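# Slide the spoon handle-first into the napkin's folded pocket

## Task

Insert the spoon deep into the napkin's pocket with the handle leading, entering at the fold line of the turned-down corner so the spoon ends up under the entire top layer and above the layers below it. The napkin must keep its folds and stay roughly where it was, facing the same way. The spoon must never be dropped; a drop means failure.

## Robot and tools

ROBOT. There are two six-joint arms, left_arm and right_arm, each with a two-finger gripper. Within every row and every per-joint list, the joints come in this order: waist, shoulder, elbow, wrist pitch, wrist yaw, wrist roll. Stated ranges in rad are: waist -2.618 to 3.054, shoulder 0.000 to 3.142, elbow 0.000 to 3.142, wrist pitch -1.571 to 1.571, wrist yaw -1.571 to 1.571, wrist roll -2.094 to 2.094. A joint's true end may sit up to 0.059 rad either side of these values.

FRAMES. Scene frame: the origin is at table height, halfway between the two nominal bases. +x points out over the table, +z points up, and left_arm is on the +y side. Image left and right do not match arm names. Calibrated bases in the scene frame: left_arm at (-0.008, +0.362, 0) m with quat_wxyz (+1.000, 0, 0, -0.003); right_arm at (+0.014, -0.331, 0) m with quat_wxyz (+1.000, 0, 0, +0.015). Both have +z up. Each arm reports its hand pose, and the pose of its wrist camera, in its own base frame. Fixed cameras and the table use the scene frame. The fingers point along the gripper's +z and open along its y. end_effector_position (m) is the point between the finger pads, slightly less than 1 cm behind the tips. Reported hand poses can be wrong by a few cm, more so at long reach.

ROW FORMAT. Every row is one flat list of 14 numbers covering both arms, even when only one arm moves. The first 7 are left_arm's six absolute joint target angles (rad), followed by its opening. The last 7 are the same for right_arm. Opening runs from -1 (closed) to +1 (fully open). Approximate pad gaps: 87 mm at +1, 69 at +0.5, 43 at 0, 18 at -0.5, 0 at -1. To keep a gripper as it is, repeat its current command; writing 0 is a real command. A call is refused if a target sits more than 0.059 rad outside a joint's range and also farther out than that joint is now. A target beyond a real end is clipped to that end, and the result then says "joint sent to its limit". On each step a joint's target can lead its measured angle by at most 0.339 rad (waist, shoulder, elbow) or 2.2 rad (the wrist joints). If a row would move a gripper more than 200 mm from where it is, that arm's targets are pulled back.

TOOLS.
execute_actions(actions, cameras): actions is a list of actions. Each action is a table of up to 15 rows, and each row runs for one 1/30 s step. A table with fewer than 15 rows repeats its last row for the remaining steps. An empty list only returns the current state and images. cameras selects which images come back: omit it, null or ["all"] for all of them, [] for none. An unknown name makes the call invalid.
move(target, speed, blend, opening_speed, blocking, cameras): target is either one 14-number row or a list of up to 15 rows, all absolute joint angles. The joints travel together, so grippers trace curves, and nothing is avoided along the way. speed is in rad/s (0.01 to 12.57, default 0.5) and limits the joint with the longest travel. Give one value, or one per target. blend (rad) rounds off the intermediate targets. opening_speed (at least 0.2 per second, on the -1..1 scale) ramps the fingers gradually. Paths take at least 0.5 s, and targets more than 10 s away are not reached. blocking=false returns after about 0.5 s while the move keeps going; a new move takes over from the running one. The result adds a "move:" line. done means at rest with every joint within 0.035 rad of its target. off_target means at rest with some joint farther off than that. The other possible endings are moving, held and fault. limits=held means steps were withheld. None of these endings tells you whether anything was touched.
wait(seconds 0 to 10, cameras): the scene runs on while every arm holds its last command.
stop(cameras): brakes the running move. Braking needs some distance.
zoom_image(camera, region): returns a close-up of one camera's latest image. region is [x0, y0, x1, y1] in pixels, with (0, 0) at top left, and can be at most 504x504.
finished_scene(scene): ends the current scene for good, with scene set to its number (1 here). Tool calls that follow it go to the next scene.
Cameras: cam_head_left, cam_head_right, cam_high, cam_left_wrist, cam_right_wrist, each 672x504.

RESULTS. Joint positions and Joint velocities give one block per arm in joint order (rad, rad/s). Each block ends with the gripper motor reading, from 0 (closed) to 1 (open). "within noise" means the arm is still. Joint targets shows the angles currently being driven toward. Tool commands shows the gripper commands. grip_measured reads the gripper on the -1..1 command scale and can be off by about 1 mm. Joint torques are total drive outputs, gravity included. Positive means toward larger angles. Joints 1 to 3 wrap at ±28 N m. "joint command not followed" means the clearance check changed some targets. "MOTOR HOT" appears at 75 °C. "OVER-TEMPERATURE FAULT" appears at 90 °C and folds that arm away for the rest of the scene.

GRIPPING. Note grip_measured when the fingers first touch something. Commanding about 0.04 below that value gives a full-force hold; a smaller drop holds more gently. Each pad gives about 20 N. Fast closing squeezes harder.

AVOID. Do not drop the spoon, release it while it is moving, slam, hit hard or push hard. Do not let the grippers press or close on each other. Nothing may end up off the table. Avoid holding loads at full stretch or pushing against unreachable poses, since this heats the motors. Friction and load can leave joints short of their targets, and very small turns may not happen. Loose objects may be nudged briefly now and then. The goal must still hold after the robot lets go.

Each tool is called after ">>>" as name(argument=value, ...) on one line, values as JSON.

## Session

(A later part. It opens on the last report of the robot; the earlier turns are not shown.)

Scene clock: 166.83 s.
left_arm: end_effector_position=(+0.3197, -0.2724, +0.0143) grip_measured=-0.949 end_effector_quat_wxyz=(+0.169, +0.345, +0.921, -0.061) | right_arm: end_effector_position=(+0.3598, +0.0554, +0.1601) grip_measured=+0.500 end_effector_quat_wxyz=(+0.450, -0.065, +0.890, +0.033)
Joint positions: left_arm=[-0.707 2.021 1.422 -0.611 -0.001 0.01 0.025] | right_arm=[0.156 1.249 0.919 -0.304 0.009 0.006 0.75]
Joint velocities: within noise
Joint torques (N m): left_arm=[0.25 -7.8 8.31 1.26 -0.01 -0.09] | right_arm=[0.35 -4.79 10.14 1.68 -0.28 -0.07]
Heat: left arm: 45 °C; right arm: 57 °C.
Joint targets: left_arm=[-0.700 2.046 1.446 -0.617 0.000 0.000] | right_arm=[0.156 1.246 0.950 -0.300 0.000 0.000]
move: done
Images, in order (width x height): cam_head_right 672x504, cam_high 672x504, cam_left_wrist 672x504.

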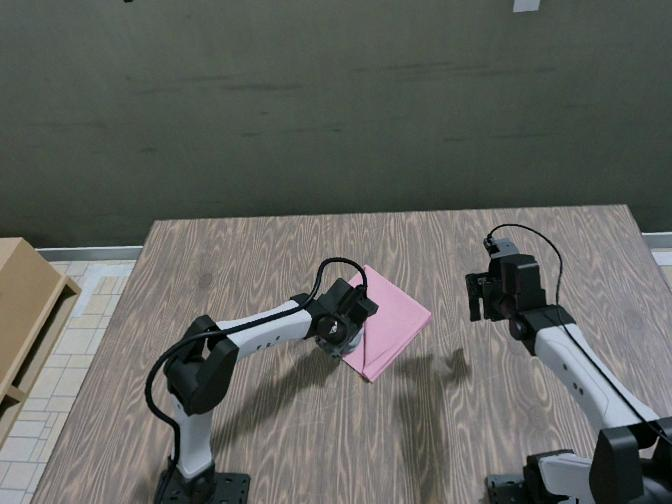

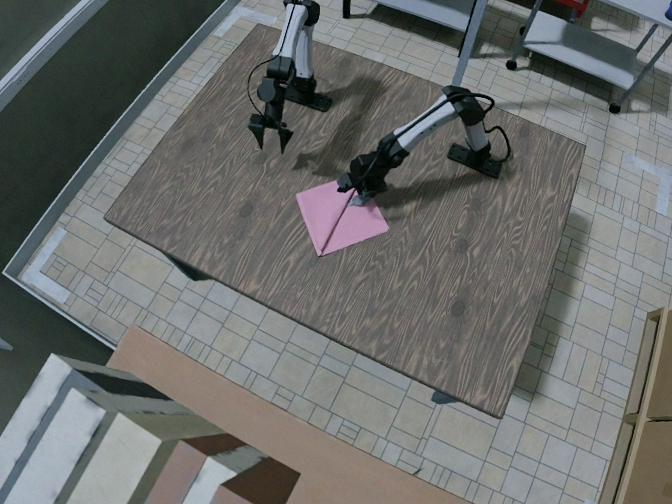

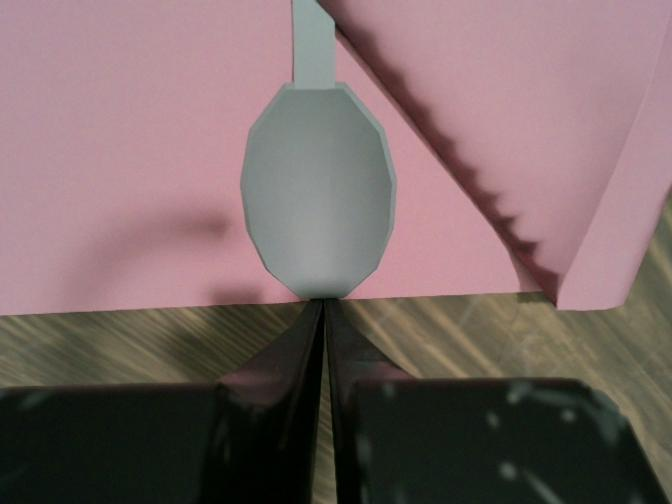

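>>> move(target=[[-0.700,2.088,1.510,-0.637,0,0,-0.95,0.156,1.246,0.95,-0.3,0,0,0.5]], speed=0.08, cameras=["cam_left_wrist","cam_high"])

>>> zoom_image(camera="cam_high", region=[290, 150, 430, 270])

Scene clock: 170.57 s.
left_arm: end_effector_position=(+0.3287, -0.2801, +0.0151) grip_measured=-0.949 end_effector_quat_wxyz=(+0.169, +0.345, +0.921, -0.061) | right_arm: end_effector_position=(+0.3598, +0.0554, +0.1601) grip_measured=+0.500 end_effector_quat_wxyz=(+0.450, -0.065, +0.890, +0.033)
Joint positions: left_arm=[-0.707 2.061 1.486 -0.633 -0.001 0.01 0.025] | right_arm=[0.156 1.249 0.919 -0.304 0.009 0.006 0.75]
Joint velocities: within noise
Joint torques (N m): left_arm=[0.31 -8.03 8.35 1.3 -0.01 -0.08] | right_arm=[0.24 -4.9 9.92 1.71 -0.32 -0.09]
Heat: left arm: 46 °C; right arm: 57 °C.
Joint targets: left_arm=[-0.700 2.088 1.510 -0.637 0.000 0.000] | right_arm=[0.156 1.246 0.950 -0.300 0.000 0.000]
move: done
Images, in order (width x height): cam_high 672x504, cam_left_wrist 672x504.

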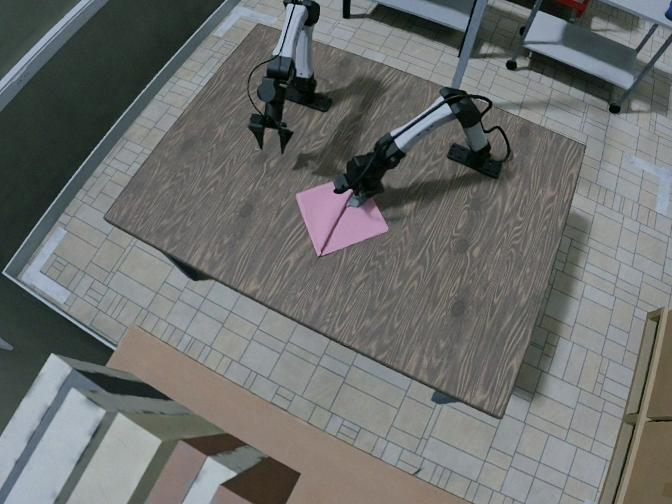

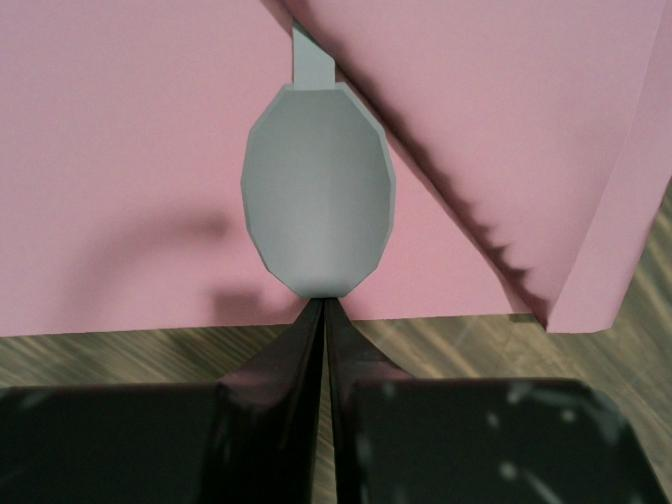

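Scaled by 3.600 from the camera's 672x504 image, which has a finer 960x720 frame.

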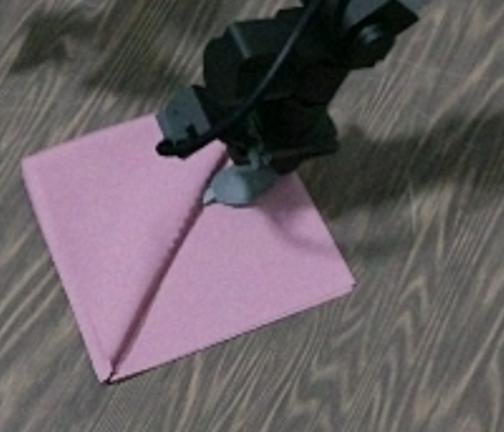

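>>> move(target=[[-0.700,2.115,1.552,-0.650,0,0,-0.95,0.156,1.246,0.95,-0.3,0,0,0.5]], speed=0.06, cameras=["cam_left_wrist","cam_high"])

>>> zoom_image(camera="cam_high", region=[290, 150, 430, 270])

Scene clock: 174.23 s.
left_arm: end_effector_position=(+0.3345, -0.2850, +0.0156) grip_measured=-0.949 end_effector_quat_wxyz=(+0.169, +0.345, +0.921, -0.061) | right_arm: end_effector_position=(+0.3598, +0.0554, +0.1601) grip_measured=+0.500 end_effector_quat_wxyz=(+0.450, -0.065, +0.890, +0.033)
Joint positions: left_arm=[-0.707 2.088 1.528 -0.648 -0.001 0.01 0.025] | right_arm=[0.156 1.249 0.919 -0.304 0.009 0.006 0.75]
Joint velocities: within noise
Joint torques (N m): left_arm=[0.29 -8.2 8.38 1.31 0 -0.09] | right_arm=[0.29 -4.94 9.8 1.74 -0.32 -0.1]
Heat: left arm: 46 °C; right arm: 57 °C.
Joint targets: left_arm=[-0.700 2.115 1.552 -0.650 0.000 0.000] | right_arm=[0.156 1.246 0.950 -0.300 0.000 0.000]
move: done
Images, in order (width x height): cam_high 672x504, cam_left_wrist 672x504.

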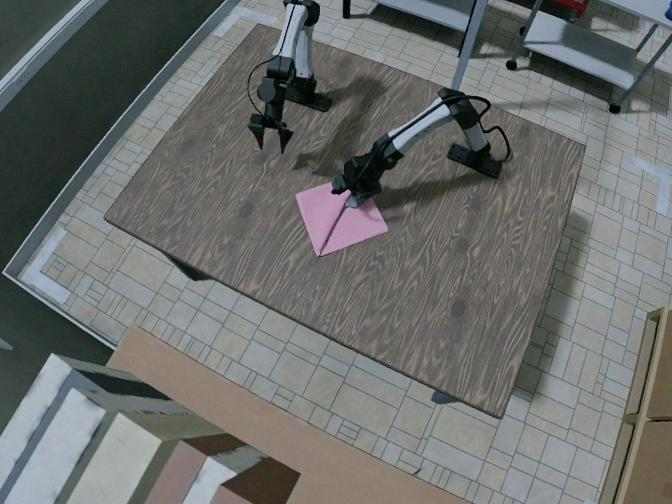

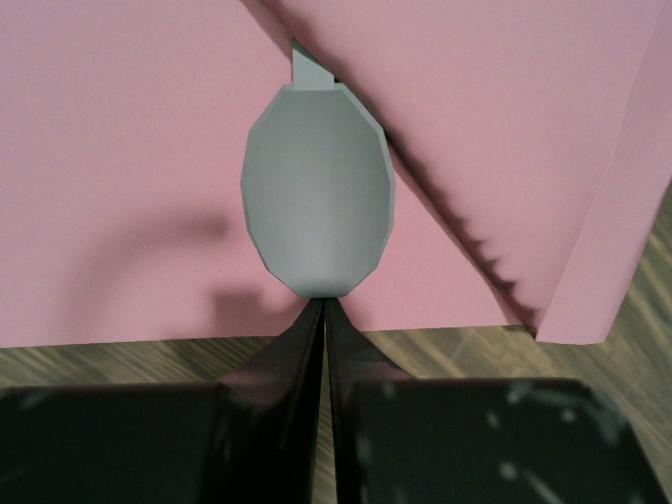

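Scaled by 3.600 from the camera's 672x504 image, which has a finer 960x720 frame.

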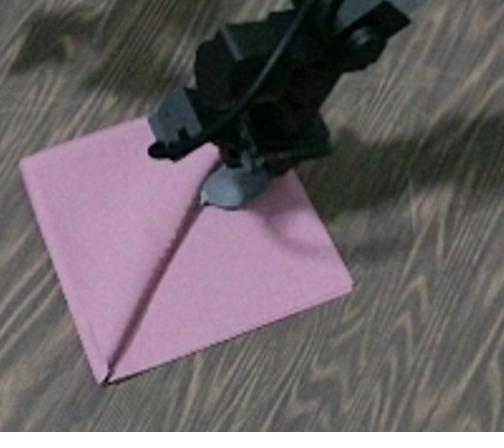

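>>> move(target=[[-0.700,1.93,1.33,-0.6,0,0,-0.95,0.156,1.246,0.95,-0.3,0,0,0.5],[-0.70,1.6,1.3,-0.7,0,0,-0.95,0.156,1.246,0.95,-0.3,0,0,0.5],[-0.1,1.5,1.2,-0.5,0,0,-0.95,0.156,1.246,0.95,-0.3,0,0,0.5]], speed=[0.12,0.4,0.6], cameras=["cam_high","cam_head_right","cam_head_left"])

>>> zoom_image(camera="cam_head_right", region=[290, 255, 440, 395])

>>> zoom_image(camera="cam_high", region=[280, 150, 420, 270])

Scene clock: 180.03 s.
left_arm: end_effector_position=(+0.3107, -0.2285, +0.1280) grip_measured=-0.950 end_effector_quat_wxyz=(+0.274, +0.303, +0.908, -0.089) | right_arm: end_effector_position=(+0.3598, +0.0554, +0.1601) grip_measured=+0.500 end_effector_quat_wxyz=(+0.450, -0.065, +0.890, +0.033)
Joint positions: left_arm=[-0.635 1.613 1.301 -0.674 0.001 0.01 0.025] | right_arm=[0.156 1.249 0.919 -0.304 0.009 0.006 0.75]
Joint velocities: left_arm=[0.637 -0.007 -0.139 0.051 -0.051 -0.051 -0.008] | right_arm=[within noise]
Joint torques (N m): left_arm=[0.65 -9.46 6.06 1.83 -0.02 -0.07] | right_arm=[0.28 -5.18 9.84 1.73 -0.3 -0.11]
Heat: left arm: 46 °C; right arm: 58 °C.
Joint targets: left_arm=[-0.584 1.581 1.281 -0.661 0.000 0.000] | right_arm=[0.156 1.246 0.950 -0.300 0.000 0.000]
move: unfinished (the simulator was too slow to fit another step into this call; the move has ended); path passed 2 of 3 targets; left_arm: the waist is farthest, 0.535 rad from its target
Images, in order (width x height): cam_head_left 672x504, cam_head_right 672x504, cam_high 672x504.

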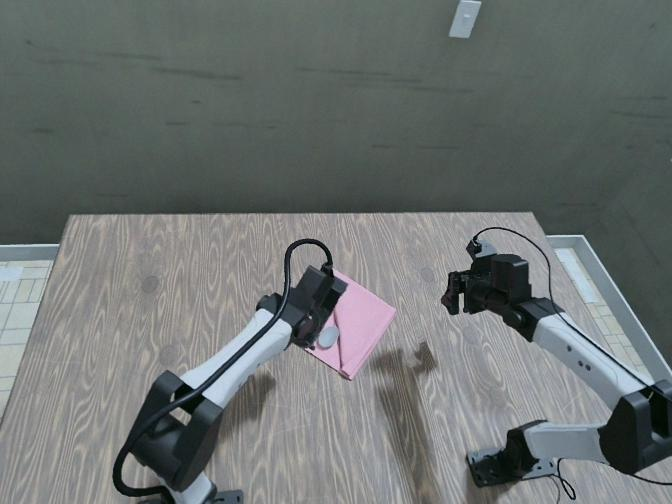

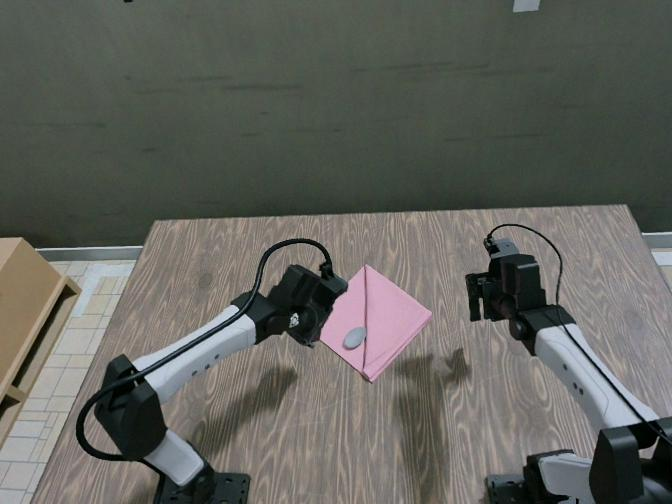

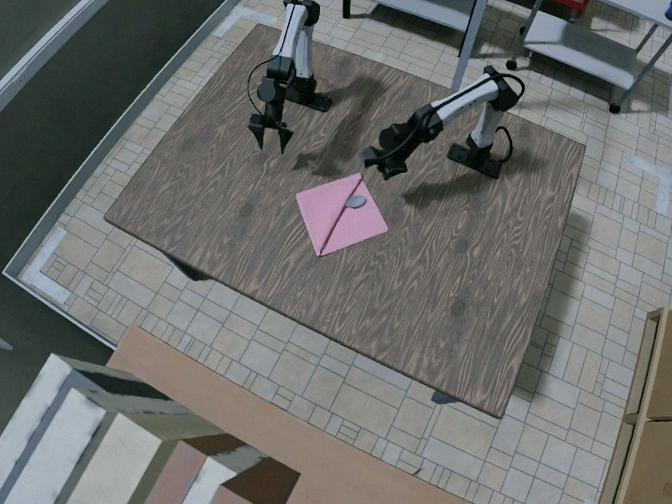

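Scaled by 3.360 from the camera's 672x504 image, which has a finer 960x720 frame.

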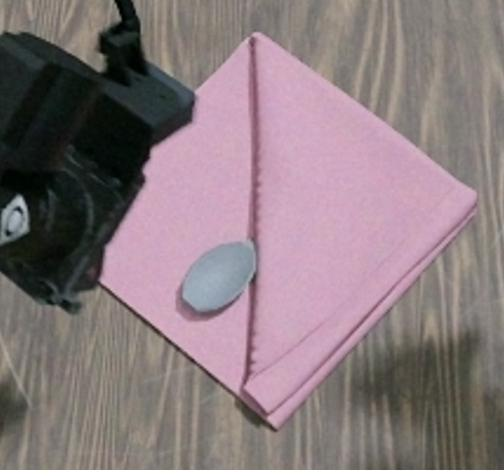

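Scaled by 3.600 from the camera's 672x504 image, which has a finer 960x720 frame.

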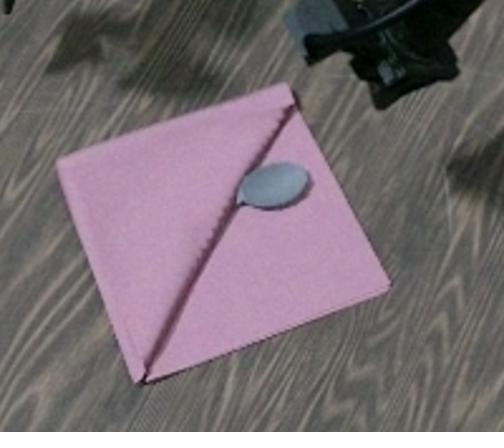

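>>> finished_scene(scene=2)

The scene is finished: the task was done.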